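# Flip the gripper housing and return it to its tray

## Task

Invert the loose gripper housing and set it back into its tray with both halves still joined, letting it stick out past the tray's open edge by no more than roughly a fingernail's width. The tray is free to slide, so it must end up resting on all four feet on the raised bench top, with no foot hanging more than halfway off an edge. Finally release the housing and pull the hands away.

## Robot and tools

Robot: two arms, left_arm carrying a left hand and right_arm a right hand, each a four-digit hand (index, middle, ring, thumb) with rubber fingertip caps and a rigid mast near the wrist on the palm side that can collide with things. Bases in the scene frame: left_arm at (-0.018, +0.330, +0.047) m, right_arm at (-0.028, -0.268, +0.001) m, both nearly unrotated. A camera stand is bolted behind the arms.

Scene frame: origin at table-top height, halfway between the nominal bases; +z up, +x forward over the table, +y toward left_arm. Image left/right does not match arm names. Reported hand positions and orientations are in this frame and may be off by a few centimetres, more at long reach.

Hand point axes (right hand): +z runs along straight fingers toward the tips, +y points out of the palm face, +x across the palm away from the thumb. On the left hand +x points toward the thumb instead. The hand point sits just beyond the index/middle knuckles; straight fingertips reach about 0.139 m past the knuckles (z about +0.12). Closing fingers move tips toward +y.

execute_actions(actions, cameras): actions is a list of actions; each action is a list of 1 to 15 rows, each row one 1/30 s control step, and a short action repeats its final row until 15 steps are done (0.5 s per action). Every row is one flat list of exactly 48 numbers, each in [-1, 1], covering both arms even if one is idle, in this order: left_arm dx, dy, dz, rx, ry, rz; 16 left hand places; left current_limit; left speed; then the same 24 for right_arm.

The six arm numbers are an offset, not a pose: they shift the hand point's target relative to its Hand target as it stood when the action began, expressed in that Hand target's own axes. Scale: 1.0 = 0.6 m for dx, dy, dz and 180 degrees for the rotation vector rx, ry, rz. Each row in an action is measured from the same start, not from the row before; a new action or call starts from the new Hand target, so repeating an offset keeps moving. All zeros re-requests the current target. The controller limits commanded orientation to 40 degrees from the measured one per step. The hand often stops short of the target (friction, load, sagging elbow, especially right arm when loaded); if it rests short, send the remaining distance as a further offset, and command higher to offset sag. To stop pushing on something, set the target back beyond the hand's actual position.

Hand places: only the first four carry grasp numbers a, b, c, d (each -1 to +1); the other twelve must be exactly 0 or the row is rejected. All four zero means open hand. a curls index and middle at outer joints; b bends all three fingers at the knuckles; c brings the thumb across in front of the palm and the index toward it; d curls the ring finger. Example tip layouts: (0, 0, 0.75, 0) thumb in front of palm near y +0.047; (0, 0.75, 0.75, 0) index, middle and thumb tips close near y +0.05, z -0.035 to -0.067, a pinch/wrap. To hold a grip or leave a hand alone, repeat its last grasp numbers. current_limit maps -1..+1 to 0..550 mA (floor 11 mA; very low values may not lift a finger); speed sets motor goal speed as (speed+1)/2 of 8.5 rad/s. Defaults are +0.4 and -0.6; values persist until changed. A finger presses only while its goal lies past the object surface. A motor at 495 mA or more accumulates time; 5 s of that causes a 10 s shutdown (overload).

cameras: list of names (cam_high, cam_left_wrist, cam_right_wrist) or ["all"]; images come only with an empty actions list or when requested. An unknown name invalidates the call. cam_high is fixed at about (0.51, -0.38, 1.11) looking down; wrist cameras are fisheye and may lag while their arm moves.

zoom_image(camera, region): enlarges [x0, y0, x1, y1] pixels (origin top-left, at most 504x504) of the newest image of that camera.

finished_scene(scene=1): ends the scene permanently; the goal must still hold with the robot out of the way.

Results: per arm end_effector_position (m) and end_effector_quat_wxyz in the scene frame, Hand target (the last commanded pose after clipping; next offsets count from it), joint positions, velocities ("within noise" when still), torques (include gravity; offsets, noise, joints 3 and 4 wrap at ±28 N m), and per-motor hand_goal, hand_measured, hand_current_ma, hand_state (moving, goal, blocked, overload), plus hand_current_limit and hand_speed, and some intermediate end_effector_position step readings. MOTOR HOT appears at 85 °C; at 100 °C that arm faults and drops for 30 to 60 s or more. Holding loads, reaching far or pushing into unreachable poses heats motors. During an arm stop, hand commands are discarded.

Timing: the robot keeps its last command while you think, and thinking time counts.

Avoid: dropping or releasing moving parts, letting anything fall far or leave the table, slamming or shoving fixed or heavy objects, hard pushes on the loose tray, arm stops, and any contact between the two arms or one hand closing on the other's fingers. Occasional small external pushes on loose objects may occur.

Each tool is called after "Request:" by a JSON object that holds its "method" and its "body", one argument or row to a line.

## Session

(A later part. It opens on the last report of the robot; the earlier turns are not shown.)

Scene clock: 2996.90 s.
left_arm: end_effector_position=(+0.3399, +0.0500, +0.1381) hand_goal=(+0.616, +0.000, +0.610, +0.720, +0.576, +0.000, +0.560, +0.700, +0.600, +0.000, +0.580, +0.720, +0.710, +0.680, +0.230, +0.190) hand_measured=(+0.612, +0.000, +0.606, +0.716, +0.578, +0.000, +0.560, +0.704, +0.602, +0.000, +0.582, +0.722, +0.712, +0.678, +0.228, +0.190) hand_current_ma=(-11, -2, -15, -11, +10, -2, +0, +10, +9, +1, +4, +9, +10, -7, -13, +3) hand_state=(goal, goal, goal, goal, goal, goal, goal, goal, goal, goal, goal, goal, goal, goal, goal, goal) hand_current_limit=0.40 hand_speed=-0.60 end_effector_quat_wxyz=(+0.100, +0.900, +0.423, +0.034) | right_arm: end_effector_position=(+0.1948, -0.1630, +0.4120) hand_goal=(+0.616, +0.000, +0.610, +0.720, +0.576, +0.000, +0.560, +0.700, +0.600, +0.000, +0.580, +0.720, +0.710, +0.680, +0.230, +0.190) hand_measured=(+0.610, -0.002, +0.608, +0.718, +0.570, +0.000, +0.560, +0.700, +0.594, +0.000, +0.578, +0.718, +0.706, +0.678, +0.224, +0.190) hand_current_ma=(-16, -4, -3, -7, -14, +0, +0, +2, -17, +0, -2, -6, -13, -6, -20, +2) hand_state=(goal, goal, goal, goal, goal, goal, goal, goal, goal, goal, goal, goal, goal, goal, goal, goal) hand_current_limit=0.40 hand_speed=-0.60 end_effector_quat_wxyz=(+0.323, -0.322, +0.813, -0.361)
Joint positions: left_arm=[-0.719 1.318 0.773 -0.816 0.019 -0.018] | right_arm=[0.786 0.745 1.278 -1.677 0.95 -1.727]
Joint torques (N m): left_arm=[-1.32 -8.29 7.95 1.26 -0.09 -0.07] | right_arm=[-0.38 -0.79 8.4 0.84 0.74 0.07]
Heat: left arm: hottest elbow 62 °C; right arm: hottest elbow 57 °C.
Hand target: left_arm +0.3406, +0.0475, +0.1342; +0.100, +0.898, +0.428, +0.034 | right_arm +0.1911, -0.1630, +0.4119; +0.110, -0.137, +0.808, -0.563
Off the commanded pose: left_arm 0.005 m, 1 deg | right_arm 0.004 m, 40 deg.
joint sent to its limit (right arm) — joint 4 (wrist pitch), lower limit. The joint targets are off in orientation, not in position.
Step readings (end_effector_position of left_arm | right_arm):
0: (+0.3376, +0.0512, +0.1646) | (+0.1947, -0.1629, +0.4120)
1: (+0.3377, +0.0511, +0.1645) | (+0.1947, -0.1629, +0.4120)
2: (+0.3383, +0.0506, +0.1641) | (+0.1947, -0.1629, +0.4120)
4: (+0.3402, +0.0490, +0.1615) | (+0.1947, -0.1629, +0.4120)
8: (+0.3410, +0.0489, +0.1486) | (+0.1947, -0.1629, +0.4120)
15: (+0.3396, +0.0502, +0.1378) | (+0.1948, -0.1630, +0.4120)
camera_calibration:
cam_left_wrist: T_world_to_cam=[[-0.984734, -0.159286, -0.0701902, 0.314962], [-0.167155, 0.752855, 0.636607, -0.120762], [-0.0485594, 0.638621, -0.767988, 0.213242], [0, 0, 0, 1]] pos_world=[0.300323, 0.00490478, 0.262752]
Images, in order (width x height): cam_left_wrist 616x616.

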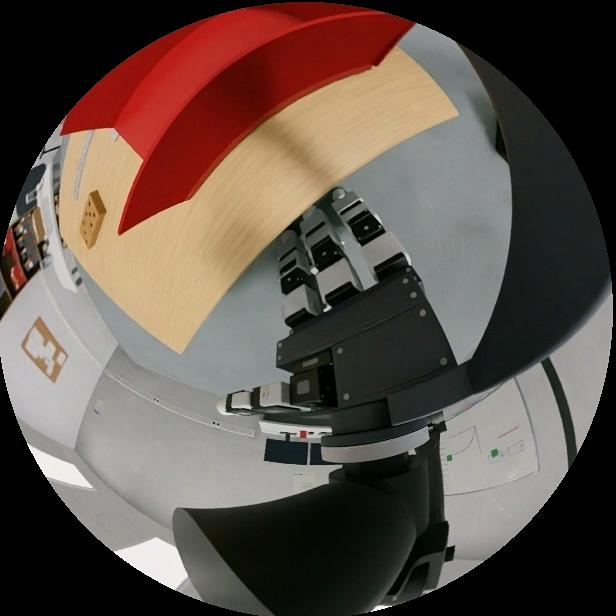

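Request:
{"method": "execute_actions", "body": {
  "actions": [
    [[0,-0.0025,0.012,0,0,0,0,0.1,0,0,0,0,0,0,0,0,0,0,0,0,0,0,0.4,-0.6,0,0,0,0,0,0,0,0.1,0,0,0,0,0,0,0,0,0,0,0,0,0,0,0.4,-0.6]]
  ],
  "cameras": []
}}

Scene clock: 3002.90 s.
left_arm: end_effector_position=(+0.3420, +0.0486, +0.1391) hand_goal=(+0.616, +0.000, +0.610, +0.720, +0.576, +0.000, +0.560, +0.700, +0.600, +0.000, +0.580, +0.720, +0.710, +0.680, +0.230, +0.190) hand_measured=(+0.626, -0.008, +0.618, +0.724, +0.578, +0.000, +0.560, +0.704, +0.602, +0.000, +0.582, +0.722, +0.712, +0.678, +0.228, +0.190) hand_current_ma=(+42, -23, +27, +15, +10, -2, +0, +10, +9, +1, +4, +9, +10, -7, -13, +3) hand_state=(goal, goal, goal, goal, goal, goal, goal, goal, goal, goal, goal, goal, goal, goal, goal, goal) hand_current_limit=0.40 hand_speed=-0.60 end_effector_quat_wxyz=(+0.106, +0.898, +0.425, +0.037) | right_arm: end_effector_position=(+0.1948, -0.1630, +0.4120) hand_goal=(+0.616, +0.000, +0.610, +0.720, +0.576, +0.000, +0.560, +0.700, +0.600, +0.000, +0.580, +0.720, +0.710, +0.680, +0.230, +0.190) hand_measured=(+0.610, -0.002, +0.608, +0.718, +0.570, +0.000, +0.560, +0.700, +0.594, +0.000, +0.578, +0.718, +0.706, +0.678, +0.224, +0.190) hand_current_ma=(-16, -4, -3, -7, -14, +0, +0, +2, -17, +0, -2, -6, -13, -6, -20, +2) hand_state=(goal, goal, goal, goal, goal, goal, goal, goal, goal, goal, goal, goal, goal, goal, goal, goal) hand_current_limit=0.40 hand_speed=-0.60 end_effector_quat_wxyz=(+0.323, -0.322, +0.813, -0.361)
Joint positions: left_arm=[-0.719 1.318 0.771 -0.8 0.019 -0.022] | right_arm=[0.786 0.745 1.278 -1.677 0.95 -1.727]
Joint torques (N m): left_arm=[-2.14 -6.95 7.19 1.63 -0.1 -0.08] | right_arm=[-0.56 -0.5 8.39 0.92 0.71 0.06]
Heat: left arm: hottest elbow 60 °C; right arm: hottest elbow 58 °C.
Hand target: left_arm +0.3406, +0.0474, +0.1269; +0.100, +0.898, +0.428, +0.034 | right_arm +0.1911, -0.1630, +0.4119; +0.110, -0.137, +0.808, -0.563
Off the commanded pose: left_arm 0.012 m, 1 deg | right_arm 0.004 m, 40 deg.
joint sent to its limit (right arm) — joint 4 (wrist pitch), lower limit. The joint targets are off in orientation, not in position.
Step readings (end_effector_position of left_arm | right_arm):
0: (+0.3399, +0.0500, +0.1381) | (+0.1948, -0.1630, +0.4120)
1: (+0.3400, +0.0499, +0.1381) | (+0.1948, -0.1630, +0.4120)
2: (+0.3402, +0.0498, +0.1382) | (+0.1948, -0.1630, +0.4120)
4: (+0.3408, +0.0494, +0.1384) | (+0.1948, -0.1630, +0.4120)
8: (+0.3415, +0.0488, +0.1388) | (+0.1948, -0.1630, +0.4120)
15: (+0.3420, +0.0486, +0.1391) | (+0.1948, -0.1630, +0.4120)
No camera images: "cameras" was empty.

Request:
{"method": "execute_actions", "body": {
  "actions": [
    [[0.0377,0.008,-0.0375,0,0,0,0,0.1,0,0,0,0,0,0,0,0,0,0,0,0,0,0,0.4,-0.6,0,0,0,0,0,0,0,0.1,0,0,0,0,0,0,0,0,0,0,0,0,0,0,0.4,-0.6]],
    [[0.0027,0.0223,0.0047,0,0,0,0,0.1,0,0,0,0,0,0,0,0,0,0,0,0,0,0,0.4,-0.6,0,0,0,0,0,0,0,0.1,0,0,0,0,0,0,0,0,0,0,0,0,0,0,0.4,-0.6]]
  ],
  "cameras": ["cam_high","cam_left_wrist"]
}}

Request:
{"method": "zoom_image", "body": {
  "camera": "cam_left_wrist",
  "region": [230, 130, 430, 330]
}}

Request:
{"method": "zoom_image", "body": {
  "camera": "cam_high",
  "region": [250, 190, 350, 290]
}}

Scene clock: 3023.33 s.
left_arm: end_effector_position=(+0.3508, +0.0656, +0.1377) hand_goal=(+0.616, +0.000, +0.610, +0.720, +0.576, +0.000, +0.560, +0.700, +0.600, +0.000, +0.580, +0.720, +0.710, +0.680, +0.230, +0.190) hand_measured=(+0.618, -0.012, +0.610, +0.718, +0.578, +0.000, +0.560, +0.704, +0.602, +0.000, +0.582, +0.722, +0.712, +0.678, +0.228, +0.190) hand_current_ma=(+5, -40, -1, -4, +10, -2, +0, +10, +9, +1, +4, +9, +9, -7, -13, +3) hand_state=(goal, goal, goal, goal, goal, goal, goal, goal, goal, goal, goal, goal, goal, goal, goal, goal) hand_current_limit=0.40 hand_speed=-0.60 end_effector_quat_wxyz=(+0.092, +0.897, +0.430, +0.028) | right_arm: end_effector_position=(+0.1948, -0.1630, +0.4120) hand_goal=(+0.616, +0.000, +0.610, +0.720, +0.576, +0.000, +0.560, +0.700, +0.600, +0.000, +0.580, +0.720, +0.710, +0.680, +0.230, +0.190) hand_measured=(+0.610, -0.002, +0.608, +0.718, +0.570, +0.000, +0.560, +0.700, +0.594, +0.000, +0.578, +0.718, +0.706, +0.678, +0.224, +0.190) hand_current_ma=(-16, -4, -3, -7, -14, +0, +0, +2, -17, +0, -2, -6, -13, -6, -20, +2) hand_state=(goal, goal, goal, goal, goal, goal, goal, goal, goal, goal, goal, goal, goal, goal, goal, goal) hand_current_limit=0.40 hand_speed=-0.60 end_effector_quat_wxyz=(+0.323, -0.322, +0.813, -0.361)
Joint positions: left_arm=[-0.665 1.323 0.785 -0.844 0.034 0.02] | right_arm=[0.786 0.745 1.278 -1.677 0.95 -1.727]
Joint torques (N m): left_arm=[-0.03 -6.53 11.4 0.49 -0.1 0.17] | right_arm=[-0.32 -0.26 8.35 0.88 0.73 0.06]
Heat: left arm: hottest elbow 59 °C; right arm: hottest elbow 58 °C.
Hand target: left_arm +0.3668, +0.0580, +0.1492; +0.100, +0.898, +0.428, +0.034 | right_arm +0.1911, -0.1630, +0.4119; +0.110, -0.137, +0.808, -0.563
Off the commanded pose: left_arm 0.021 m, 1 deg | right_arm 0.004 m, 40 deg.
joint sent to its limit (right arm) — joint 4 (wrist pitch), lower limit. The joint targets are off in orientation, not in position.
Step readings (end_effector_position of left_arm | right_arm):
0: (+0.3420, +0.0486, +0.1391) | (+0.1948, -0.1630, +0.4120)
1: (+0.3420, +0.0486, +0.1391) | (+0.1948, -0.1630, +0.4120)
2: (+0.3422, +0.0492, +0.1390) | (+0.1948, -0.1630, +0.4120)
4: (+0.3423, +0.0525, +0.1380) | (+0.1948, -0.1630, +0.4120)
8: (+0.3455, +0.0629, +0.1363) | (+0.1948, -0.1630, +0.4120)
15: (+0.3468, +0.0676, +0.1358) | (+0.1948, -0.1630, +0.4120)
16: (+0.3466, +0.0675, +0.1358) | (+0.1948, -0.1630, +0.4120)
17: (+0.3467, +0.0676, +0.1358) | (+0.1948, -0.1630, +0.4120)
19: (+0.3473, +0.0673, +0.1366) | (+0.1948, -0.1630, +0.4120)
23: (+0.3494, +0.0668, +0.1371) | (+0.1948, -0.1630, +0.4120)
30: (+0.3508, +0.0656, +0.1377) | (+0.1948, -0.1630, +0.4120)
camera_calibration:
cam_left_wrist: T_world_to_cam=[[-0.983508, -0.173213, -0.0520442, 0.326118], [-0.16548, 0.745666, 0.645445, -0.131894], [-0.072992, 0.643413, -0.762032, 0.210951], [0, 0, 0, 1]] pos_world=[0.314312, 0.0191077, 0.262854]
Images, in order (width x height): cam_high 672x504, cam_left_wrist 616x616.

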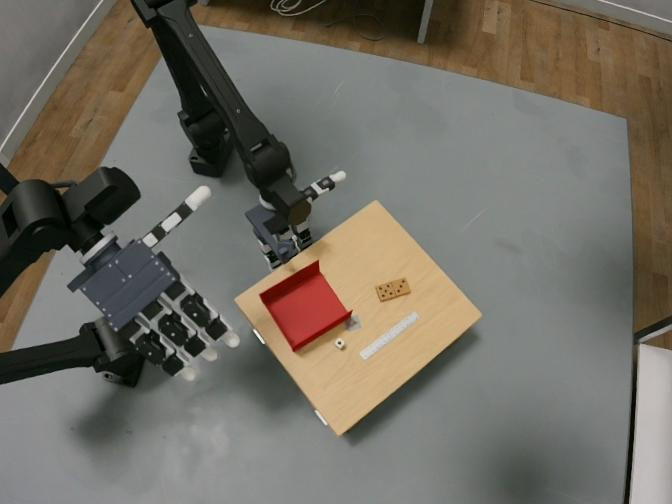

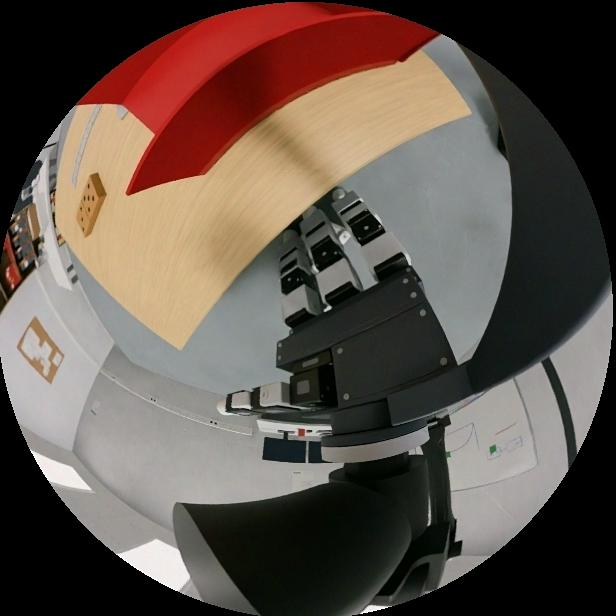

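Scaled by 2.520 from the camera's 616x616 image, which has a finer 880x880 frame.

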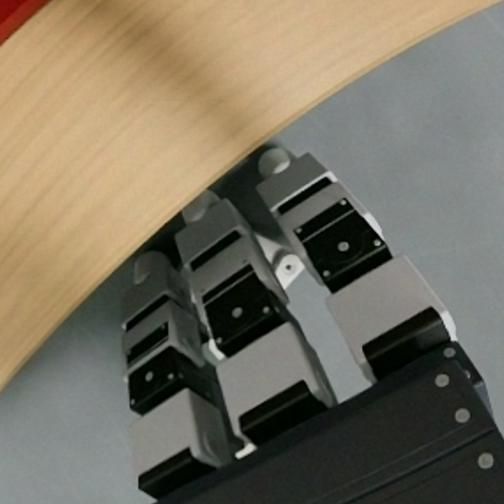

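Scaled by 5.040 from the camera's 672x504 image, which has a finer 960x720 frame.

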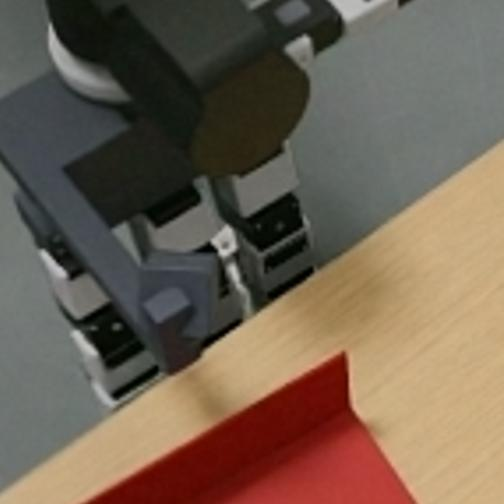

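Request:
{"method": "execute_actions", "body": {
  "actions": [
    [[0,0.0104,-0.049,0,0,0,0,0.1,0,0,0,0,0,0,0,0,0,0,0,0,0,0,0.4,-0.6,0,0,0,0,0,0,0,0.1,0,0,0,0,0,0,0,0,0,0,0,0,0,0,0.4,-0.6]]
  ],
  "cameras": ["cam_high","cam_left_wrist"]
}}

Request:
{"method": "zoom_image", "body": {
  "camera": "cam_left_wrist",
  "region": [230, 130, 430, 330]
}}

Request:
{"method": "zoom_image", "body": {
  "camera": "cam_high",
  "region": [250, 190, 350, 290]
}}

Scene clock: 3030.00 s.
left_arm: end_effector_position=(+0.3516, +0.0673, +0.1537) hand_goal=(+0.616, +0.000, +0.610, +0.720, +0.576, +0.000, +0.560, +0.700, +0.600, +0.000, +0.580, +0.720, +0.710, +0.680, +0.230, +0.190) hand_measured=(+0.616, -0.002, +0.610, +0.718, +0.578, +0.000, +0.560, +0.704, +0.602, +0.000, +0.582, +0.722, +0.712, +0.678, +0.228, +0.190) hand_current_ma=(+2, -8, -2, -4, +10, -2, +0, +10, +9, +1, +4, +9, +9, -7, -13, +3) hand_state=(goal, goal, goal, goal, goal, goal, goal, goal, goal, goal, goal, goal, goal, goal, goal, goal) hand_current_limit=0.40 hand_speed=-0.60 end_effector_quat_wxyz=(+0.079, +0.898, +0.433, +0.021) | right_arm: end_effector_position=(+0.1948, -0.1630, +0.4120) hand_goal=(+0.616, +0.000, +0.610, +0.720, +0.576, +0.000, +0.560, +0.700, +0.600, +0.000, +0.580, +0.720, +0.710, +0.680, +0.230, +0.190) hand_measured=(+0.610, -0.002, +0.608, +0.718, +0.570, +0.000, +0.560, +0.700, +0.594, +0.000, +0.578, +0.718, +0.706, +0.678, +0.224, +0.190) hand_current_ma=(-16, -4, -3, -7, -14, +0, +0, +2, -17, +0, -2, -6, -13, -6, -20, +2) hand_state=(goal, goal, goal, goal, goal, goal, goal, goal, goal, goal, goal, goal, goal, goal, goal, goal) hand_current_limit=0.40 hand_speed=-0.60 end_effector_quat_wxyz=(+0.323, -0.322, +0.813, -0.361)
Joint positions: left_arm=[-0.661 1.311 0.834 -0.934 0.034 0.02] | right_arm=[0.786 0.745 1.278 -1.677 0.95 -1.727]
Joint torques (N m): left_arm=[-0.26 -10.34 11.59 0.42 -0.11 0.27] | right_arm=[-0.09 -0.62 8.42 0.88 0.74 0.08]
Heat: left arm: hottest elbow 59 °C; right arm: hottest elbow 58 °C.
Hand target: left_arm +0.3673, +0.0587, +0.1791; +0.100, +0.898, +0.428, +0.034 | right_arm +0.1911, -0.1630, +0.4119; +0.110, -0.137, +0.808, -0.563
Off the commanded pose: left_arm 0.031 m, 3 deg | right_arm 0.004 m, 40 deg.
joint sent to its limit (right arm) — joint 4 (wrist pitch), lower limit. The joint targets are off in orientation, not in position.
Step readings (end_effector_position of left_arm | right_arm):
0: (+0.3508, +0.0656, +0.1377) | (+0.1948, -0.1630, +0.4120)
1: (+0.3507, +0.0657, +0.1379) | (+0.1948, -0.1630, +0.4120)
2: (+0.3503, +0.0662, +0.1382) | (+0.1948, -0.1630, +0.4120)
4: (+0.3491, +0.0678, +0.1395) | (+0.1948, -0.1630, +0.4120)
8: (+0.3506, +0.0679, +0.1464) | (+0.1948, -0.1630, +0.4120)
15: (+0.3522, +0.0669, +0.1540) | (+0.1948, -0.1630, +0.4120)
camera_calibration:
cam_left_wrist: T_world_to_cam=[[-0.983831, -0.176263, -0.0317417, 0.325318], [-0.152727, 0.733116, 0.662734, -0.149546], [-0.0935448, 0.656866, -0.748182, 0.2263], [0, 0, 0, 1]] pos_world=[0.318388, 0.0183271, 0.278749]
Images, in order (width x height): cam_high 672x504, cam_left_wrist 616x616.

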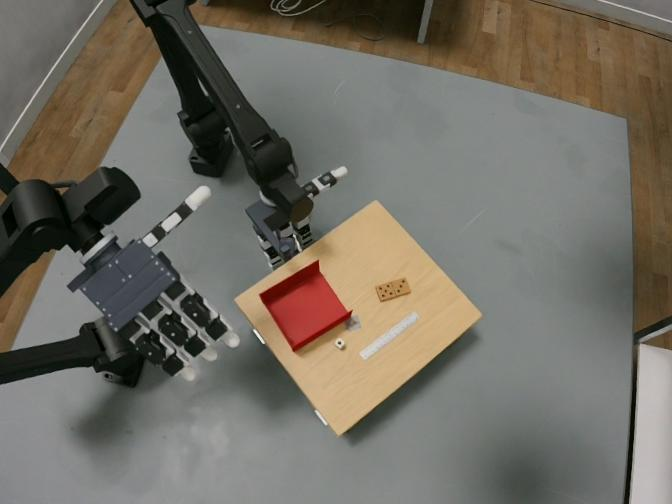

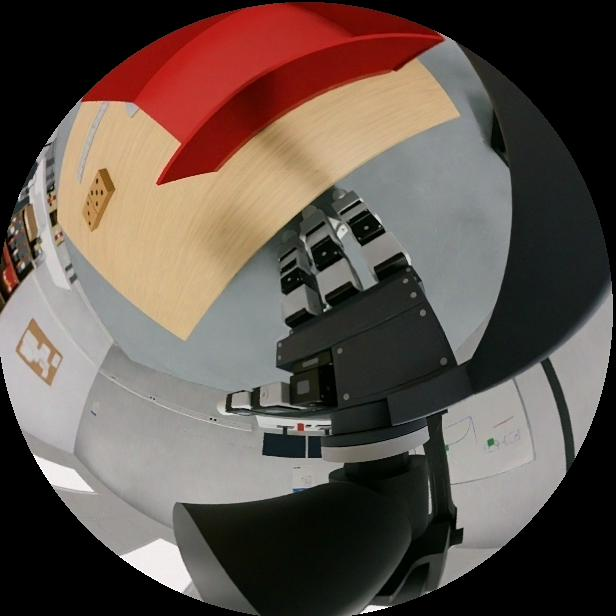

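Scaled by 2.520 from the camera's 616x616 image, which has a finer 880x880 frame.

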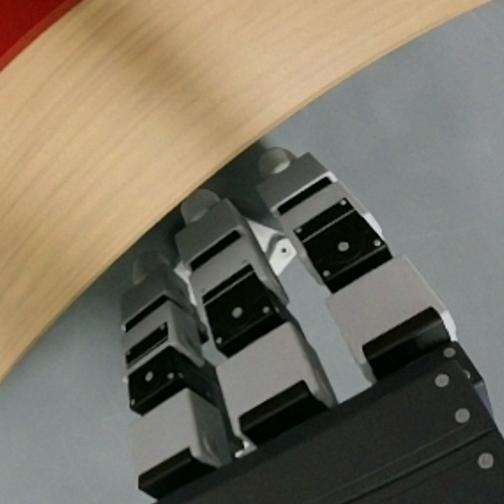

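Scaled by 5.040 from the camera's 672x504 image, which has a finer 960x720 frame.

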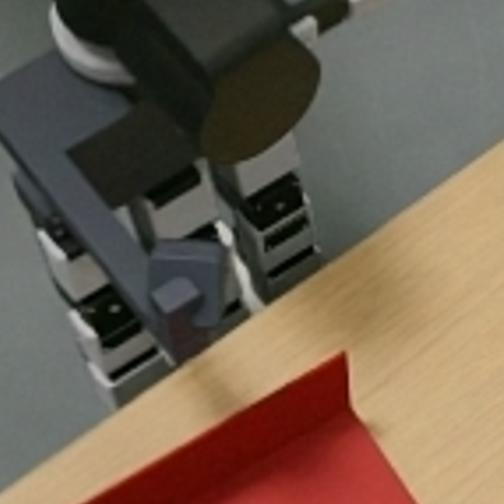

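Request:
{"method": "execute_actions", "body": {
  "actions": [
    [[0,0.0196,0.0042,0,0,0,0,0.1,0,0,0,0,0,0,0,0,0,0,0,0,0,0,0.4,-0.6,0,0,0,0,0,0,0,0.1,0,0,0,0,0,0,0,0,0,0,0,0,0,0,0.4,-0.6]]
  ],
  "cameras": []
}}

Scene clock: 3037.93 s.
left_arm: end_effector_position=(+0.3611, +0.0602, +0.1641) hand_goal=(+0.616, +0.000, +0.610, +0.720, +0.576, +0.000, +0.560, +0.700, +0.600, +0.000, +0.580, +0.720, +0.710, +0.680, +0.230, +0.190) hand_measured=(+0.616, -0.002, +0.610, +0.718, +0.578, +0.000, +0.560, +0.704, +0.602, +0.000, +0.582, +0.722, +0.712, +0.678, +0.228, +0.190) hand_current_ma=(+2, -8, -2, -4, +10, -2, +0, +10, +9, +1, +4, +9, +9, -7, -13, +3) hand_state=(goal, goal, goal, goal, goal, goal, goal, goal, goal, goal, goal, goal, goal, goal, goal, goal) hand_current_limit=0.40 hand_speed=-0.60 end_effector_quat_wxyz=(+0.088, +0.897, +0.432, +0.026) | right_arm: end_effector_position=(+0.1948, -0.1630, +0.4120) hand_goal=(+0.616, +0.000, +0.610, +0.720, +0.576, +0.000, +0.560, +0.700, +0.600, +0.000, +0.580, +0.720, +0.710, +0.680, +0.230, +0.190) hand_measured=(+0.610, -0.002, +0.608, +0.718, +0.570, +0.000, +0.560, +0.700, +0.594, +0.000, +0.578, +0.718, +0.706, +0.678, +0.224, +0.190) hand_current_ma=(-16, -4, -3, -7, -14, +0, +0, +2, -17, +0, -2, -6, -13, -6, -20, +2) hand_state=(goal, goal, goal, goal, goal, goal, goal, goal, goal, goal, goal, goal, goal, goal, goal, goal) hand_current_limit=0.40 hand_speed=-0.60 end_effector_quat_wxyz=(+0.323, -0.322, +0.813, -0.361)
Joint positions: left_arm=[-0.661 1.319 0.864 -0.935 0.034 0.02] | right_arm=[0.786 0.745 1.278 -1.677 0.95 -1.727]
Joint torques (N m): left_arm=[-1.26 -7.41 11.86 0.42 -0.11 0.23] | right_arm=[-0.67 -0.5 8.35 0.92 0.72 0.07]
Heat: left arm: hottest elbow 60 °C; right arm: hottest elbow 57 °C.
Hand target: left_arm +0.3766, +0.0511, +0.1792; +0.100, +0.898, +0.428, +0.034 | right_arm +0.1911, -0.1630, +0.4119; +0.110, -0.137, +0.808, -0.563
Off the commanded pose: left_arm 0.023 m, 2 deg | right_arm 0.004 m, 40 deg.
joint sent to its limit (right arm) — joint 4 (wrist pitch), lower limit. The joint targets are off in orientation, not in position.
Step readings (end_effector_position of left_arm | right_arm):
0: (+0.3516, +0.0673, +0.1537) | (+0.1948, -0.1630, +0.4120)
1: (+0.3516, +0.0673, +0.1537) | (+0.1948, -0.1630, +0.4120)
2: (+0.3519, +0.0671, +0.1541) | (+0.1948, -0.1630, +0.4120)
4: (+0.3531, +0.0662, +0.1560) | (+0.1948, -0.1630, +0.4120)
8: (+0.3583, +0.0623, +0.1633) | (+0.1948, -0.1630, +0.4120)
15: (+0.3611, +0.0601, +0.1656) | (+0.1948, -0.1630, +0.4120)
No camera images: "cameras" was empty.

Request:
{"method": "execute_actions", "body": {
  "actions": [
    [[0,-0.0333,0.0763,0,0,0,0,0.1,0,0,0,0,0,0,0,0,0,0,0,0,0,0,0.4,-0.6,0,0,0,0,0,0,0,0.1,0,0,0,0,0,0,0,0,0,0,0,0,0,0,0.4,-0.6]]
  ],
  "cameras": ["cam_left_wrist"]
}}

Request:
{"method": "zoom_image", "body": {
  "camera": "cam_left_wrist",
  "region": [230, 130, 430, 330]
}}

Scene clock: 3045.47 s.
left_arm: end_effector_position=(+0.3656, +0.0573, +0.1387) hand_goal=(+0.616, +0.000, +0.610, +0.720, +0.576, +0.000, +0.560, +0.700, +0.600, +0.000, +0.580, +0.720, +0.710, +0.680, +0.230, +0.190) hand_measured=(+0.626, -0.018, +0.618, +0.724, +0.580, +0.000, +0.560, +0.704, +0.604, +0.000, +0.582, +0.722, +0.712, +0.678, +0.226, +0.190) hand_current_ma=(+37, -58, +26, +15, +13, -2, +0, +10, +13, +1, +4, +9, +9, -7, -16, +3) hand_state=(goal, goal, goal, goal, goal, goal, goal, goal, goal, goal, goal, goal, goal, goal, goal, goal) hand_current_limit=0.40 hand_speed=-0.60 end_effector_quat_wxyz=(+0.102, +0.896, +0.432, +0.034) | right_arm: end_effector_position=(+0.1948, -0.1630, +0.4120) hand_goal=(+0.616, +0.000, +0.610, +0.720, +0.576, +0.000, +0.560, +0.700, +0.600, +0.000, +0.580, +0.720, +0.710, +0.680, +0.230, +0.190) hand_measured=(+0.610, -0.002, +0.608, +0.718, +0.570, +0.000, +0.560, +0.700, +0.594, +0.000, +0.578, +0.718, +0.706, +0.678, +0.224, +0.190) hand_current_ma=(-16, -4, -3, -7, -14, +0, +0, +2, -17, +0, -2, -6, -13, -6, -20, +2) hand_state=(goal, goal, goal, goal, goal, goal, goal, goal, goal, goal, goal, goal, goal, goal, goal, goal) hand_current_limit=0.40 hand_speed=-0.60 end_effector_quat_wxyz=(+0.323, -0.322, +0.813, -0.361)
Joint positions: left_arm=[-0.661 1.358 0.811 -0.811 0.031 0.02] | right_arm=[0.786 0.745 1.278 -1.677 0.95 -1.727]
Joint torques (N m): left_arm=[-0.97 -7.41 7.54 1.46 -0.02 0.2] | right_arm=[-0.26 -0.62 8.42 0.84 0.73 0.06]
Heat: left arm: hottest elbow 60 °C; right arm: hottest elbow 57 °C.
Hand target: left_arm +0.3681, +0.0564, +0.1303; +0.100, +0.898, +0.428, +0.034 | right_arm +0.1911, -0.1630, +0.4119; +0.110, -0.137, +0.808, -0.563
Off the commanded pose: left_arm 0.009 m, 1 deg | right_arm 0.004 m, 40 deg.
joint sent to its limit (right arm) — joint 4 (wrist pitch), lower limit. The joint targets are off in orientation, not in position.
Step readings (end_effector_position of left_arm | right_arm):
0: (+0.3611, +0.0602, +0.1641) | (+0.1948, -0.1630, +0.4120)
1: (+0.3611, +0.0601, +0.1642) | (+0.1948, -0.1630, +0.4120)
2: (+0.3623, +0.0593, +0.1644) | (+0.1948, -0.1630, +0.4120)
4: (+0.3665, +0.0561, +0.1627) | (+0.1948, -0.1630, +0.4120)
8: (+0.3669, +0.0558, +0.1475) | (+0.1948, -0.1630, +0.4120)
15: (+0.3653, +0.0575, +0.1385) | (+0.1948, -0.1630, +0.4120)
camera_calibration:
cam_left_wrist: T_world_to_cam=[[-0.981484, -0.178289, -0.0700215, 0.341405], [-0.181873, 0.752713, 0.632729, -0.116482], [-0.0601027, 0.633748, -0.771201, 0.215313], [0, 0, 0, 1]] pos_world=[0.326839, 0.0120921, 0.263656]
Images, in order (width x height): cam_left_wrist 616x616.

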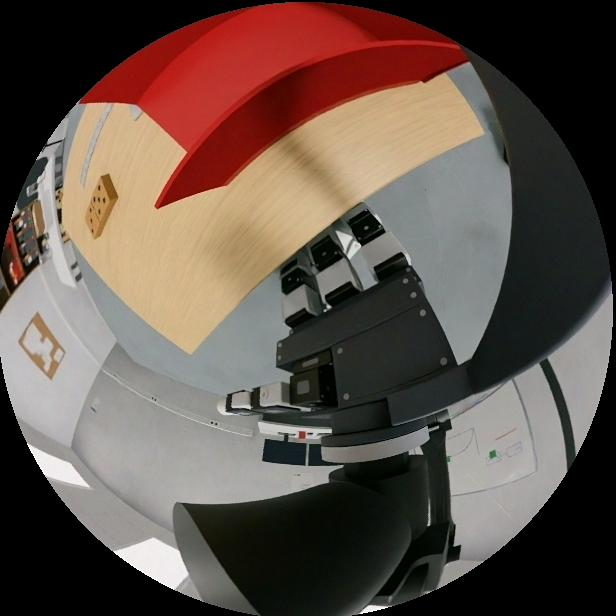

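Scaled by 2.520 from the camera's 616x616 image, which has a finer 880x880 frame.

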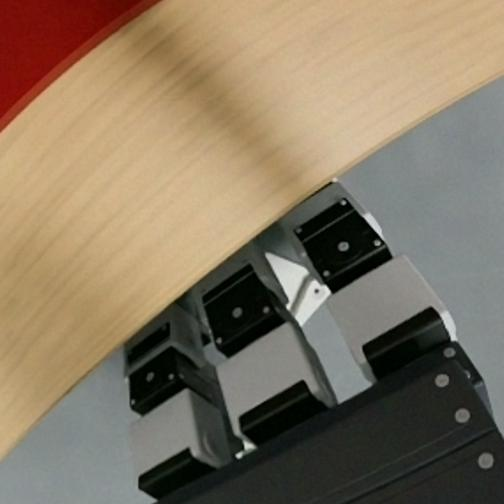

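Request:
{"method": "execute_actions", "body": {
  "actions": [
    [[0,-0.0157,-0.0221,0,0,0,0,0.1,0,0,0,0,0,0,0,0,0,0,0,0,0,0,0.4,-0.6,0,0,0,0,0,0,0,0.1,0,0,0,0,0,0,0,0,0,0,0,0,0,0,0.4,-0.6]],
    [[0,-0.0408,-0.0087,0,0,0,0,0.1,0,0,0,0,0,0,0,0,0,0,0,0,0,0,0.4,-0.6,0,0,0,0,0,0,0,0.1,0,0,0,0,0,0,0,0,0,0,0,0,0,0,0.4,-0.6]]
  ],
  "cameras": ["cam_high","cam_left_wrist"]
}}

Request:
{"method": "zoom_image", "body": {
  "camera": "cam_left_wrist",
  "region": [230, 130, 430, 330]
}}

Request:
{"method": "zoom_image", "body": {
  "camera": "cam_high",
  "region": [250, 190, 350, 290]
}}

Scene clock: 3063.03 s.
left_arm: end_effector_position=(+0.3395, +0.0774, +0.1379) hand_goal=(+0.616, +0.000, +0.610, +0.720, +0.576, +0.000, +0.560, +0.700, +0.600, +0.000, +0.580, +0.720, +0.710, +0.680, +0.230, +0.190) hand_measured=(+0.614, -0.002, +0.606, +0.718, +0.580, +0.000, +0.560, +0.702, +0.604, +0.000, +0.582, +0.722, +0.712, +0.678, +0.226, +0.190) hand_current_ma=(-5, -7, -11, -7, +12, -2, +0, +9, +13, +1, +4, +9, +9, -7, -16, +3) hand_state=(goal, goal, goal, goal, goal, goal, goal, goal, goal, goal, goal, goal, goal, goal, goal, goal) hand_current_limit=0.40 hand_speed=-0.60 end_effector_quat_wxyz=(+0.098, +0.896, +0.431, +0.033) | right_arm: end_effector_position=(+0.1948, -0.1630, +0.4120) hand_goal=(+0.616, +0.000, +0.610, +0.720, +0.576, +0.000, +0.560, +0.700, +0.600, +0.000, +0.580, +0.720, +0.710, +0.680, +0.230, +0.190) hand_measured=(+0.610, -0.002, +0.608, +0.718, +0.570, +0.000, +0.560, +0.700, +0.594, +0.000, +0.578, +0.718, +0.706, +0.678, +0.224, +0.190) hand_current_ma=(-16, -4, -3, -7, -14, +0, +0, +2, -17, +0, -2, -6, -13, -6, -20, +2) hand_state=(goal, goal, goal, goal, goal, goal, goal, goal, goal, goal, goal, goal, goal, goal, goal, goal) hand_current_limit=0.40 hand_speed=-0.60 end_effector_quat_wxyz=(+0.323, -0.322, +0.813, -0.361)
Joint positions: left_arm=[-0.66 1.272 0.734 -0.827 0.031 0.023] | right_arm=[0.786 0.745 1.278 -1.677 0.95 -1.727]
Joint torques (N m): left_arm=[-0.21 -9.11 7.92 0.58 0.01 0.27] | right_arm=[-0.44 -0.73 8.35 0.84 0.74 0.04]
Heat: left arm: hottest elbow 58 °C; right arm: hottest elbow 57 °C.
Hand target: left_arm +0.3396, +0.0799, +0.1413; +0.100, +0.898, +0.428, +0.034 | right_arm +0.1911, -0.1630, +0.4119; +0.110, -0.137, +0.808, -0.563
Off the commanded pose: left_arm 0.004 m, 0 deg | right_arm 0.004 m, 40 deg.
joint sent to its limit (right arm) — joint 4 (wrist pitch), lower limit. The joint targets are off in orientation, not in position.
Step readings (end_effector_position of left_arm | right_arm):
0: (+0.3656, +0.0573, +0.1387) | (+0.1948, -0.1630, +0.4120)
1: (+0.3656, +0.0573, +0.1387) | (+0.1948, -0.1630, +0.4120)
2: (+0.3656, +0.0573, +0.1389) | (+0.1948, -0.1630, +0.4120)
4: (+0.3651, +0.0577, +0.1392) | (+0.1948, -0.1630, +0.4120)
8: (+0.3621, +0.0599, +0.1385) | (+0.1948, -0.1630, +0.4120)
15: (+0.3604, +0.0612, +0.1382) | (+0.1948, -0.1630, +0.4120)
16: (+0.3602, +0.0614, +0.1381) | (+0.1948, -0.1630, +0.4120)
17: (+0.3592, +0.0621, +0.1378) | (+0.1948, -0.1630, +0.4120)
19: (+0.3540, +0.0659, +0.1374) | (+0.1948, -0.1630, +0.4120)
23: (+0.3425, +0.0746, +0.1379) | (+0.1948, -0.1630, +0.4120)
30: (+0.3396, +0.0774, +0.1379) | (+0.1948, -0.1630, +0.4120)
camera_calibration:
cam_left_wrist: T_world_to_cam=[[-0.982138, -0.176476, -0.065276, 0.318694], [-0.177103, 0.74983, 0.637487, -0.137904], [-0.0635556, 0.637661, -0.767691, 0.200653], [0, 0, 0, 1]] pos_world=[0.301331, 0.0316983, 0.262754]
Images, in order (width x height): cam_high 672x504, cam_left_wrist 616x616.

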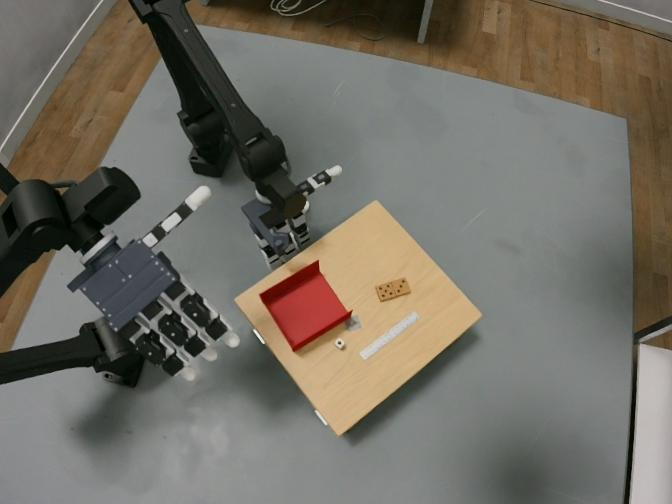

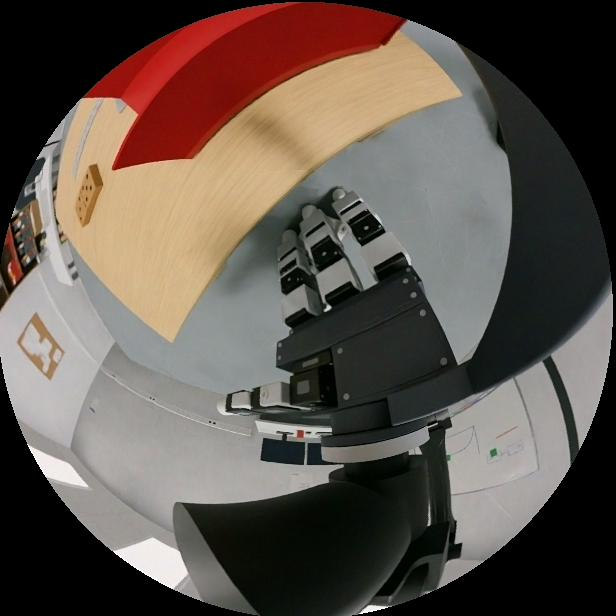

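Scaled by 2.520 from the camera's 616x616 image, which has a finer 880x880 frame.

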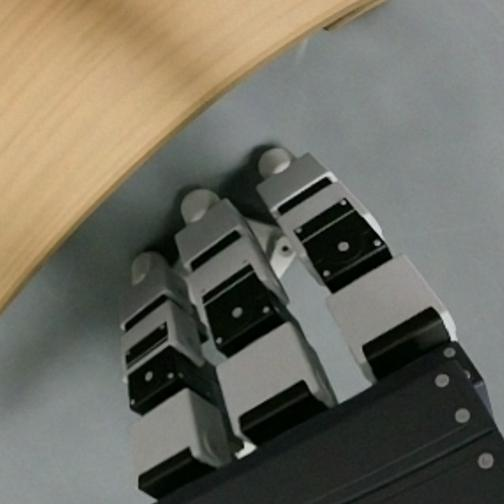

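Scaled by 5.040 from the camera's 672x504 image, which has a finer 960x720 frame.

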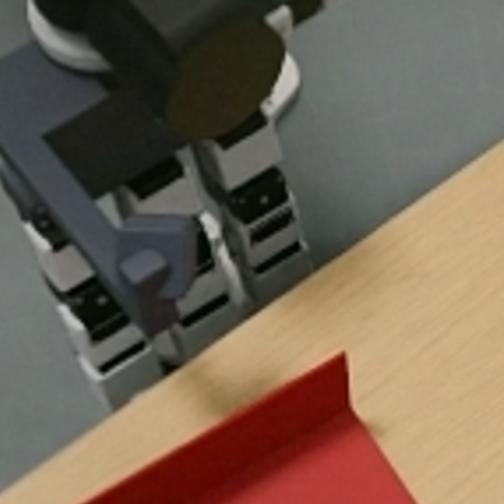

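Request:
{"method": "execute_actions", "body": {
  "actions": [
    [[0,-0.0408,-0.0087,0,0,0,0,0.1,0,0,0,0,0,0,0,0,0,0,0,0,0,0,0.4,-0.6,0,0,0,0,0,0,0,0.1,0,0,0,0,0,0,0,0,0,0,0,0,0,0,0.4,-0.6]],
    [[0,-0.0408,-0.0087,0,0,0,0,0.1,0,0,0,0,0,0,0,0,0,0,0,0,0,0,0.4,-0.6,0,0,0,0,0,0,0,0.1,0,0,0,0,0,0,0,0,0,0,0,0,0,0,0.4,-0.6]]
  ],
  "cameras": ["cam_high","cam_left_wrist"]
}}

Request:
{"method": "zoom_image", "body": {
  "camera": "cam_left_wrist",
  "region": [230, 130, 430, 330]
}}

Request:
{"method": "zoom_image", "body": {
  "camera": "cam_high",
  "region": [230, 160, 350, 280]
}}

Scene clock: 3071.80 s.
left_arm: end_effector_position=(+0.3010, +0.1098, +0.1384) hand_goal=(+0.616, +0.000, +0.610, +0.720, +0.576, +0.000, +0.560, +0.700, +0.600, +0.000, +0.580, +0.720, +0.710, +0.680, +0.230, +0.190) hand_measured=(+0.616, -0.002, +0.608, +0.718, +0.576, +0.000, +0.560, +0.702, +0.604, +0.000, +0.582, +0.722, +0.712, +0.678, +0.226, +0.190) hand_current_ma=(+0, -6, -8, -7, +0, -2, -2, +3, +13, +1, +4, +9, +9, -7, -16, +3) hand_state=(goal, goal, goal, goal, goal, goal, goal, goal, goal, goal, goal, goal, goal, goal, goal, goal) hand_current_limit=0.40 hand_speed=-0.60 end_effector_quat_wxyz=(+0.098, +0.896, +0.432, +0.033) | right_arm: end_effector_position=(+0.1948, -0.1630, +0.4120) hand_goal=(+0.616, +0.000, +0.610, +0.720, +0.576, +0.000, +0.560, +0.700, +0.600, +0.000, +0.580, +0.720, +0.710, +0.680, +0.230, +0.190) hand_measured=(+0.610, -0.002, +0.608, +0.718, +0.570, +0.000, +0.560, +0.700, +0.594, +0.000, +0.578, +0.718, +0.706, +0.678, +0.224, +0.190) hand_current_ma=(-16, -4, -3, -7, -14, +0, +0, +2, -17, +0, -2, -6, -13, -6, -20, +2) hand_state=(goal, goal, goal, goal, goal, goal, goal, goal, goal, goal, goal, goal, goal, goal, goal, goal) hand_current_limit=0.40 hand_speed=-0.60 end_effector_quat_wxyz=(+0.323, -0.322, +0.813, -0.361)
Joint positions: left_arm=[-0.651 1.12 0.618 -0.863 0.032 0.031] | right_arm=[0.786 0.745 1.278 -1.677 0.95 -1.727]
Joint torques (N m): left_arm=[-0.73 -6.12 7.99 0.5 0.09 0.23] | right_arm=[-0.21 -0.56 8.39 0.85 0.71 0.08]
Heat: left arm: hottest elbow 57 °C; right arm: hottest elbow 57 °C.
Hand target: left_arm +0.3008, +0.1116, +0.1414; +0.100, +0.898, +0.428, +0.034 | right_arm +0.1911, -0.1630, +0.4119; +0.110, -0.137, +0.808, -0.563
Off the commanded pose: left_arm 0.003 m, 0 deg | right_arm 0.004 m, 40 deg.
joint sent to its limit (right arm) — joint 4 (wrist pitch), lower limit. The joint targets are off in orientation, not in position.
Step readings (end_effector_position of left_arm | right_arm):
0: (+0.3395, +0.0774, +0.1379) | (+0.1948, -0.1630, +0.4120)
1: (+0.3393, +0.0776, +0.1377) | (+0.1948, -0.1630, +0.4120)
2: (+0.3384, +0.0784, +0.1374) | (+0.1948, -0.1630, +0.4120)
4: (+0.3340, +0.0821, +0.1371) | (+0.1948, -0.1630, +0.4120)
8: (+0.3233, +0.0911, +0.1376) | (+0.1948, -0.1630, +0.4120)
15: (+0.3203, +0.0939, +0.1379) | (+0.1948, -0.1630, +0.4120)
16: (+0.3200, +0.0941, +0.1377) | (+0.1948, -0.1630, +0.4120)
17: (+0.3191, +0.0946, +0.1375) | (+0.1948, -0.1630, +0.4120)
19: (+0.3149, +0.0982, +0.1372) | (+0.1948, -0.1630, +0.4120)
23: (+0.3040, +0.1073, +0.1376) | (+0.1948, -0.1630, +0.4120)
30: (+0.3011, +0.1098, +0.1385) | (+0.1948, -0.1630, +0.4120)
camera_calibration:
cam_left_wrist: T_world_to_cam=[[-0.981916, -0.177513, -0.0657983, 0.286762], [-0.178224, 0.749545, 0.63751, -0.168953], [-0.0638476, 0.637708, -0.767627, 0.17805], [0, 0, 0, 1]] pos_world=[0.262833, 0.0639981, 0.263254]
Images, in order (width x height): cam_high 672x504, cam_left_wrist 616x616.

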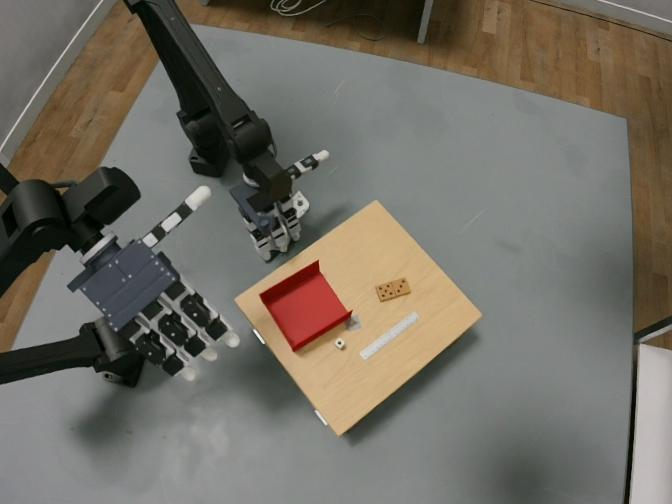

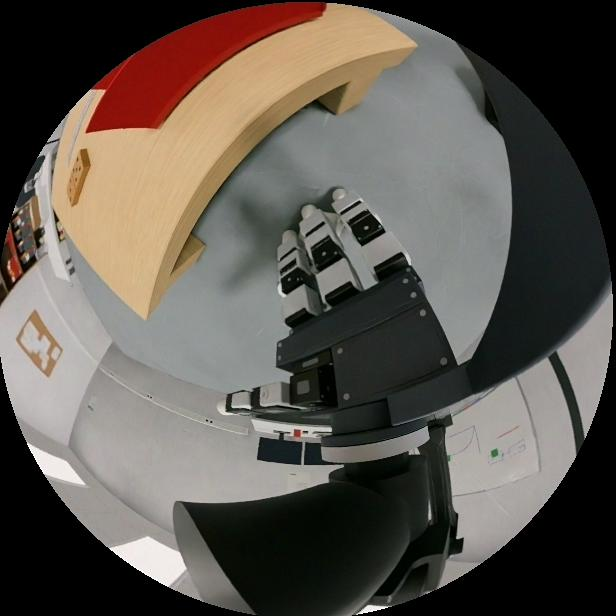

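Scaled by 2.520 from the camera's 616x616 image, which has a finer 880x880 frame.

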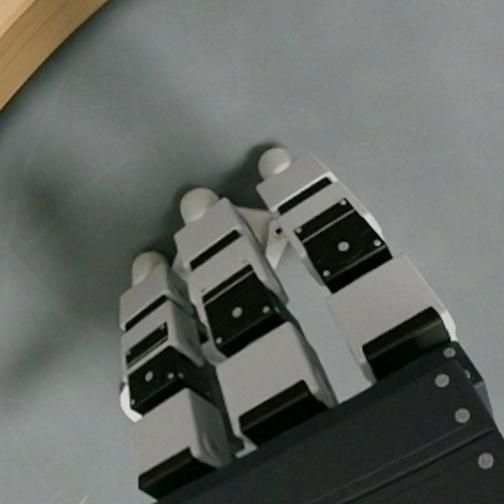

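Scaled by 4.200 from the camera's 672x504 image, which has a finer 960x720 frame.

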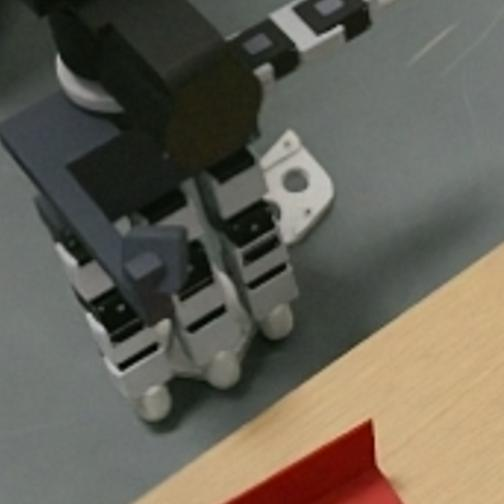

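Request:
{"method": "execute_actions", "body": {
  "actions": [
    [[0,0.0347,-0.115,0,0,0,0,0.1,0,0,0,0,0,0,0,0,0,0,0,0,0,0,0.4,-0.6,0,0,0,0,0,0,0,0.1,0,0,0,0,0,0,0,0,0,0,0,0,0,0,0.4,-0.6]],
    [[0,0,-0.05,0,0,0,0,0.1,0,0,0,0,0,0,0,0,0,0,0,0,0,0,0.4,-0.6,0,0,0,0,0,0,0,0.1,0,0,0,0,0,0,0,0,0,0,0,0,0,0,0.4,-0.6]],
    [[0,-0.15,-0.03,0,0,0,0,0.1,0,0,0,0,0,0,0,0,0,0,0,0,0,0,0.4,-0.6,0,0,0,0,0,0,0,0.1,0,0,0,0,0,0,0,0,0,0,0,0,0,0,0.4,-0.6]]
  ],
  "cameras": ["cam_high","cam_left_wrist"]
}}

Request:
{"method": "zoom_image", "body": {
  "camera": "cam_high",
  "region": [230, 160, 350, 280]
}}

Scene clock: 3091.63 s.
left_arm: end_effector_position=(+0.2312, +0.1709, +0.2385) hand_goal=(+0.616, +0.000, +0.610, +0.720, +0.576, +0.000, +0.560, +0.700, +0.600, +0.000, +0.580, +0.720, +0.710, +0.680, +0.230, +0.190) hand_measured=(+0.618, -0.002, +0.608, +0.718, +0.578, +0.000, +0.560, +0.700, +0.602, +0.000, +0.582, +0.722, +0.712, +0.678, +0.226, +0.190) hand_current_ma=(+4, -5, -6, -7, +6, -2, -2, +3, +7, +1, +4, +9, +4, -7, -16, +3) hand_state=(goal, goal, goal, goal, goal, goal, goal, goal, goal, goal, goal, goal, goal, goal, goal, goal) hand_current_limit=0.40 hand_speed=-0.60 end_effector_quat_wxyz=(+0.099, +0.896, +0.432, +0.033) | right_arm: end_effector_position=(+0.1948, -0.1630, +0.4120) hand_goal=(+0.616, +0.000, +0.610, +0.720, +0.576, +0.000, +0.560, +0.700, +0.600, +0.000, +0.580, +0.720, +0.710, +0.680, +0.230, +0.190) hand_measured=(+0.610, -0.002, +0.608, +0.718, +0.570, +0.000, +0.560, +0.700, +0.594, +0.000, +0.578, +0.718, +0.706, +0.678, +0.224, +0.190) hand_current_ma=(-16, -4, -3, -7, -14, +0, +0, +2, -17, +0, -2, -6, -13, -6, -20, +2) hand_state=(goal, goal, goal, goal, goal, goal, goal, goal, goal, goal, goal, goal, goal, goal, goal, goal) hand_current_limit=0.40 hand_speed=-0.60 end_effector_quat_wxyz=(+0.323, -0.322, +0.813, -0.361)
Joint positions: left_arm=[-0.609 0.709 0.679 -1.336 0.041 0.071] | right_arm=[0.786 0.745 1.278 -1.677 0.95 -1.727]
Joint torques (N m): left_arm=[-0.85 -1.03 9.59 0.39 0.07 0.29] | right_arm=[-0.26 -0.5 8.4 0.76 0.73 0.08]
Heat: left arm: hottest elbow 57 °C; right arm: hottest elbow 57 °C.
Hand target: left_arm +0.2310, +0.1718, +0.2413; +0.099, +0.898, +0.428, +0.034 | right_arm +0.1911, -0.1630, +0.4119; +0.110, -0.137, +0.808, -0.563
Off the commanded pose: left_arm 0.003 m, 1 deg | right_arm 0.004 m, 40 deg.
joint sent to its limit (right arm) — joint 4 (wrist pitch), lower limit. The joint targets are off in orientation, not in position.
Step readings (end_effector_position of left_arm | right_arm):
0: (+0.3010, +0.1097, +0.1384) | (+0.1948, -0.1630, +0.4120)
1: (+0.3005, +0.1101, +0.1382) | (+0.1948, -0.1630, +0.4120)
2: (+0.2984, +0.1116, +0.1381) | (+0.1948, -0.1630, +0.4120)
4: (+0.2916, +0.1173, +0.1417) | (+0.1948, -0.1630, +0.4120)
8: (+0.2894, +0.1200, +0.1664) | (+0.1948, -0.1630, +0.4120)
15: (+0.2972, +0.1145, +0.1951) | (+0.1948, -0.1630, +0.4120)
16: (+0.2965, +0.1149, +0.1948) | (+0.1948, -0.1630, +0.4120)
17: (+0.2951, +0.1161, +0.1942) | (+0.1948, -0.1630, +0.4120)
19: (+0.2911, +0.1195, +0.1940) | (+0.1948, -0.1630, +0.4120)
23: (+0.2889, +0.1219, +0.2043) | (+0.1948, -0.1630, +0.4120)
30: (+0.2911, +0.1202, +0.2177) | (+0.1948, -0.1630, +0.4120)
31: (+0.2907, +0.1205, +0.2179) | (+0.1948, -0.1630, +0.4120)
32: (+0.2889, +0.1220, +0.2186) | (+0.1948, -0.1630, +0.4120)
34: (+0.2788, +0.1311, +0.2210) | (+0.1948, -0.1630, +0.4120)
38: (+0.2494, +0.1564, +0.2299) | (+0.1948, -0.1630, +0.4120)
45: (+0.2330, +0.1698, +0.2403) | (+0.1948, -0.1630, +0.4120)
camera_calibration:
cam_left_wrist: T_world_to_cam=[[-0.981678, -0.178647, -0.0662769, 0.235934], [-0.179427, 0.749604, 0.637103, -0.290695], [-0.0641353, 0.637322, -0.767924, 0.211758], [0, 0, 0, 1]] pos_world=[0.193034, 0.125097, 0.363454]
Images, in order (width x height): cam_high 672x504, cam_left_wrist 616x616.

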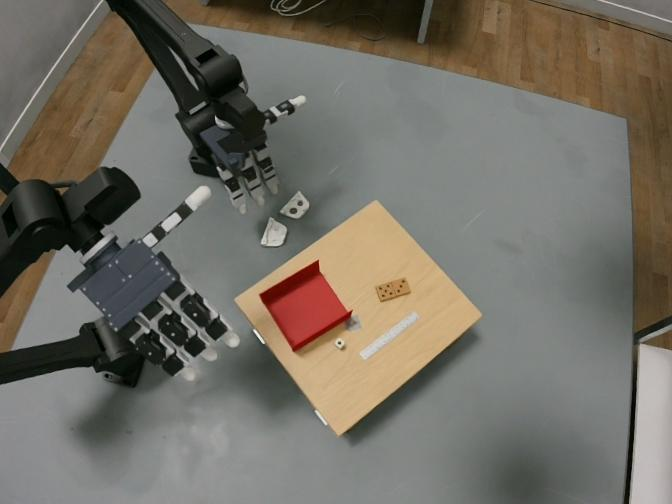

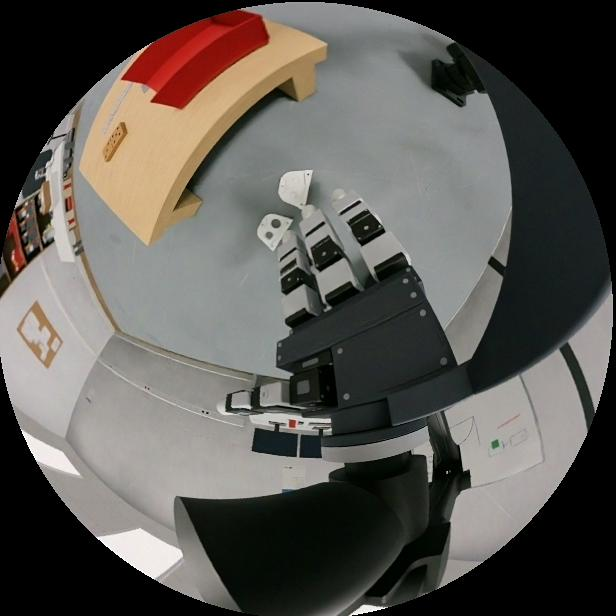

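Scaled by 4.200 from the camera's 672x504 image, which has a finer 960x720 frame.

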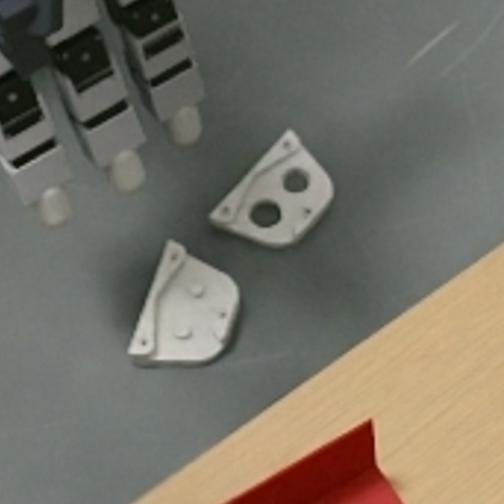

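Request:
{"method": "execute_actions", "body": {
  "actions": [
    [[0.0853,-0.0507,-0.0444,0,0,0,0,0.1,0,0,0,0,0,0,0,0,0,0,0,0,0,0,0.4,-0.6,0,0,0,0,0,0,0,0.1,0,0,0,0,0,0,0,0,0,0,0,0,0,0,0.4,-0.6]],
    [[0.0853,-0.0507,-0.0444,0,0,0,0,0.1,0,0,0,0,0,0,0,0,0,0,0,0,0,0,0.4,-0.6,-0.0515,0.0693,-0.0599,-0.0014,-0.0574,-0.021,0.2,0.1,0,0,0,0,0,0,0,0,0,0,0,0,0,0,0.4,-0.6]],
    [[0.0853,-0.0507,-0.0444,0,0,0,0,0.1,0,0,0,0,0,0,0,0,0,0,0,0,0,0,0.4,-0.6,-0.0658,0.0654,-0.0492,-0.0014,-0.0574,-0.021,0.42,0.08,0.4,0.3,0,0,0,0,0,0,0,0,0,0,0,0,0.4,-0.6]]
  ],
  "cameras": ["cam_high"]
}}

Scene clock: 3157.47 s.
left_arm: end_effector_position=(+0.2384, +0.3538, +0.2748) hand_goal=(+0.616, +0.000, +0.610, +0.720, +0.576, +0.000, +0.560, +0.700, +0.600, +0.000, +0.580, +0.720, +0.710, +0.680, +0.230, +0.190) hand_measured=(+0.618, -0.002, +0.608, +0.718, +0.578, +0.000, +0.560, +0.700, +0.602, +0.000, +0.582, +0.722, +0.710, +0.678, +0.226, +0.190) hand_current_ma=(+4, -4, -6, -7, +6, -2, -2, +3, +6, +0, +4, +9, +2, -7, -17, +2) hand_state=(goal, goal, goal, goal, goal, goal, goal, goal, goal, goal, goal, goal, goal, goal, goal, goal) hand_current_limit=0.40 hand_speed=-0.60 end_effector_quat_wxyz=(+0.097, +0.895, +0.436, +0.016) | right_arm: end_effector_position=(+0.2181, -0.0519, +0.3514) hand_goal=(+0.574, +0.000, -0.024, +0.318, +0.566, +0.000, -0.108, +0.212, +0.638, +0.000, +0.100, +0.344, +0.072, +0.680, +0.130, +0.064) hand_measured=(+0.568, -0.002, -0.022, +0.322, +0.554, +0.000, -0.106, +0.216, +0.622, +0.000, +0.102, +0.348, +0.068, +0.678, +0.130, +0.066) hand_current_ma=(-17, -4, +5, +8, -38, +0, +6, +8, -57, +0, +4, +8, -10, -6, +1, +5) hand_state=(goal, goal, goal, goal, goal, goal, goal, goal, goal, goal, goal, goal, goal, goal, goal, goal) hand_current_limit=0.40 hand_speed=-0.60 end_effector_quat_wxyz=(+0.316, -0.409, +0.746, -0.420)
Joint positions: left_arm=[0.489 0.764 0.806 -1.59 0.196 1.163] | right_arm=[1.056 1.024 1.247 -1.677 1.104 -1.557]
Joint torques (N m): left_arm=[-0.56 -0.85 12.97 0.03 0.37 0.24] | right_arm=[-0.32 -4.78 9.89 0.34 0.85 0.24]
Heat: left arm: hottest elbow 59 °C; right arm: hottest elbow 56 °C.
Hand target: left_arm +0.2469, +0.3587, +0.2967; +0.100, +0.898, +0.428, +0.033 | right_arm +0.2170, -0.0510, +0.3600; +0.215, -0.289, +0.767, -0.531
Off the commanded pose: left_arm 0.024 m, 2 deg | right_arm 0.009 m, 22 deg.
joint sent to its limit (right arm) — joint 4 (wrist pitch), lower limit. The joint targets are off in orientation, not in position.
Step readings (end_effector_position of left_arm | right_arm):
0: (+0.2312, +0.1709, +0.2385) | (+0.1948, -0.1630, +0.4120)
1: (+0.2311, +0.1712, +0.2385) | (+0.1948, -0.1630, +0.4120)
2: (+0.2306, +0.1736, +0.2382) | (+0.1948, -0.1630, +0.4120)
4: (+0.2325, +0.1909, +0.2387) | (+0.1948, -0.1630, +0.4120)
8: (+0.2360, +0.2277, +0.2449) | (+0.1948, -0.1630, +0.4120)
15: (+0.2327, +0.2383, +0.2463) | (+0.1948, -0.1630, +0.4120)
16: (+0.2324, +0.2387, +0.2461) | (+0.1948, -0.1629, +0.4120)
17: (+0.2316, +0.2414, +0.2455) | (+0.1956, -0.1614, +0.4114)
19: (+0.2314, +0.2581, +0.2435) | (+0.1950, -0.1512, +0.4101)
23: (+0.2323, +0.2931, +0.2450) | (+0.1967, -0.1235, +0.3973)
30: (+0.2343, +0.2998, +0.2570) | (+0.2059, -0.1081, +0.3801)
31: (+0.2344, +0.3000, +0.2572) | (+0.2063, -0.1078, +0.3807)
32: (+0.2340, +0.3025, +0.2571) | (+0.2072, -0.1065, +0.3818)
34: (+0.2343, +0.3183, +0.2593) | (+0.2083, -0.0973, +0.3811)
38: (+0.2387, +0.3540, +0.2702) | (+0.2097, -0.0684, +0.3661)
45: (+0.2408, +0.3587, +0.2752) | (+0.2175, -0.0520, +0.3503)
Images, in order (width x height): cam_high 672x504.

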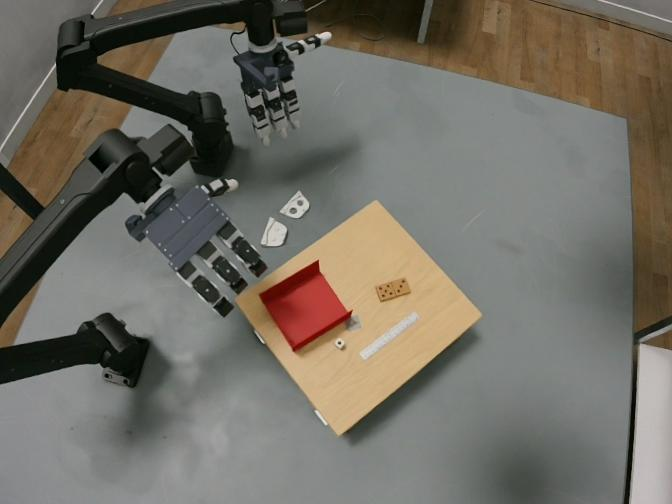

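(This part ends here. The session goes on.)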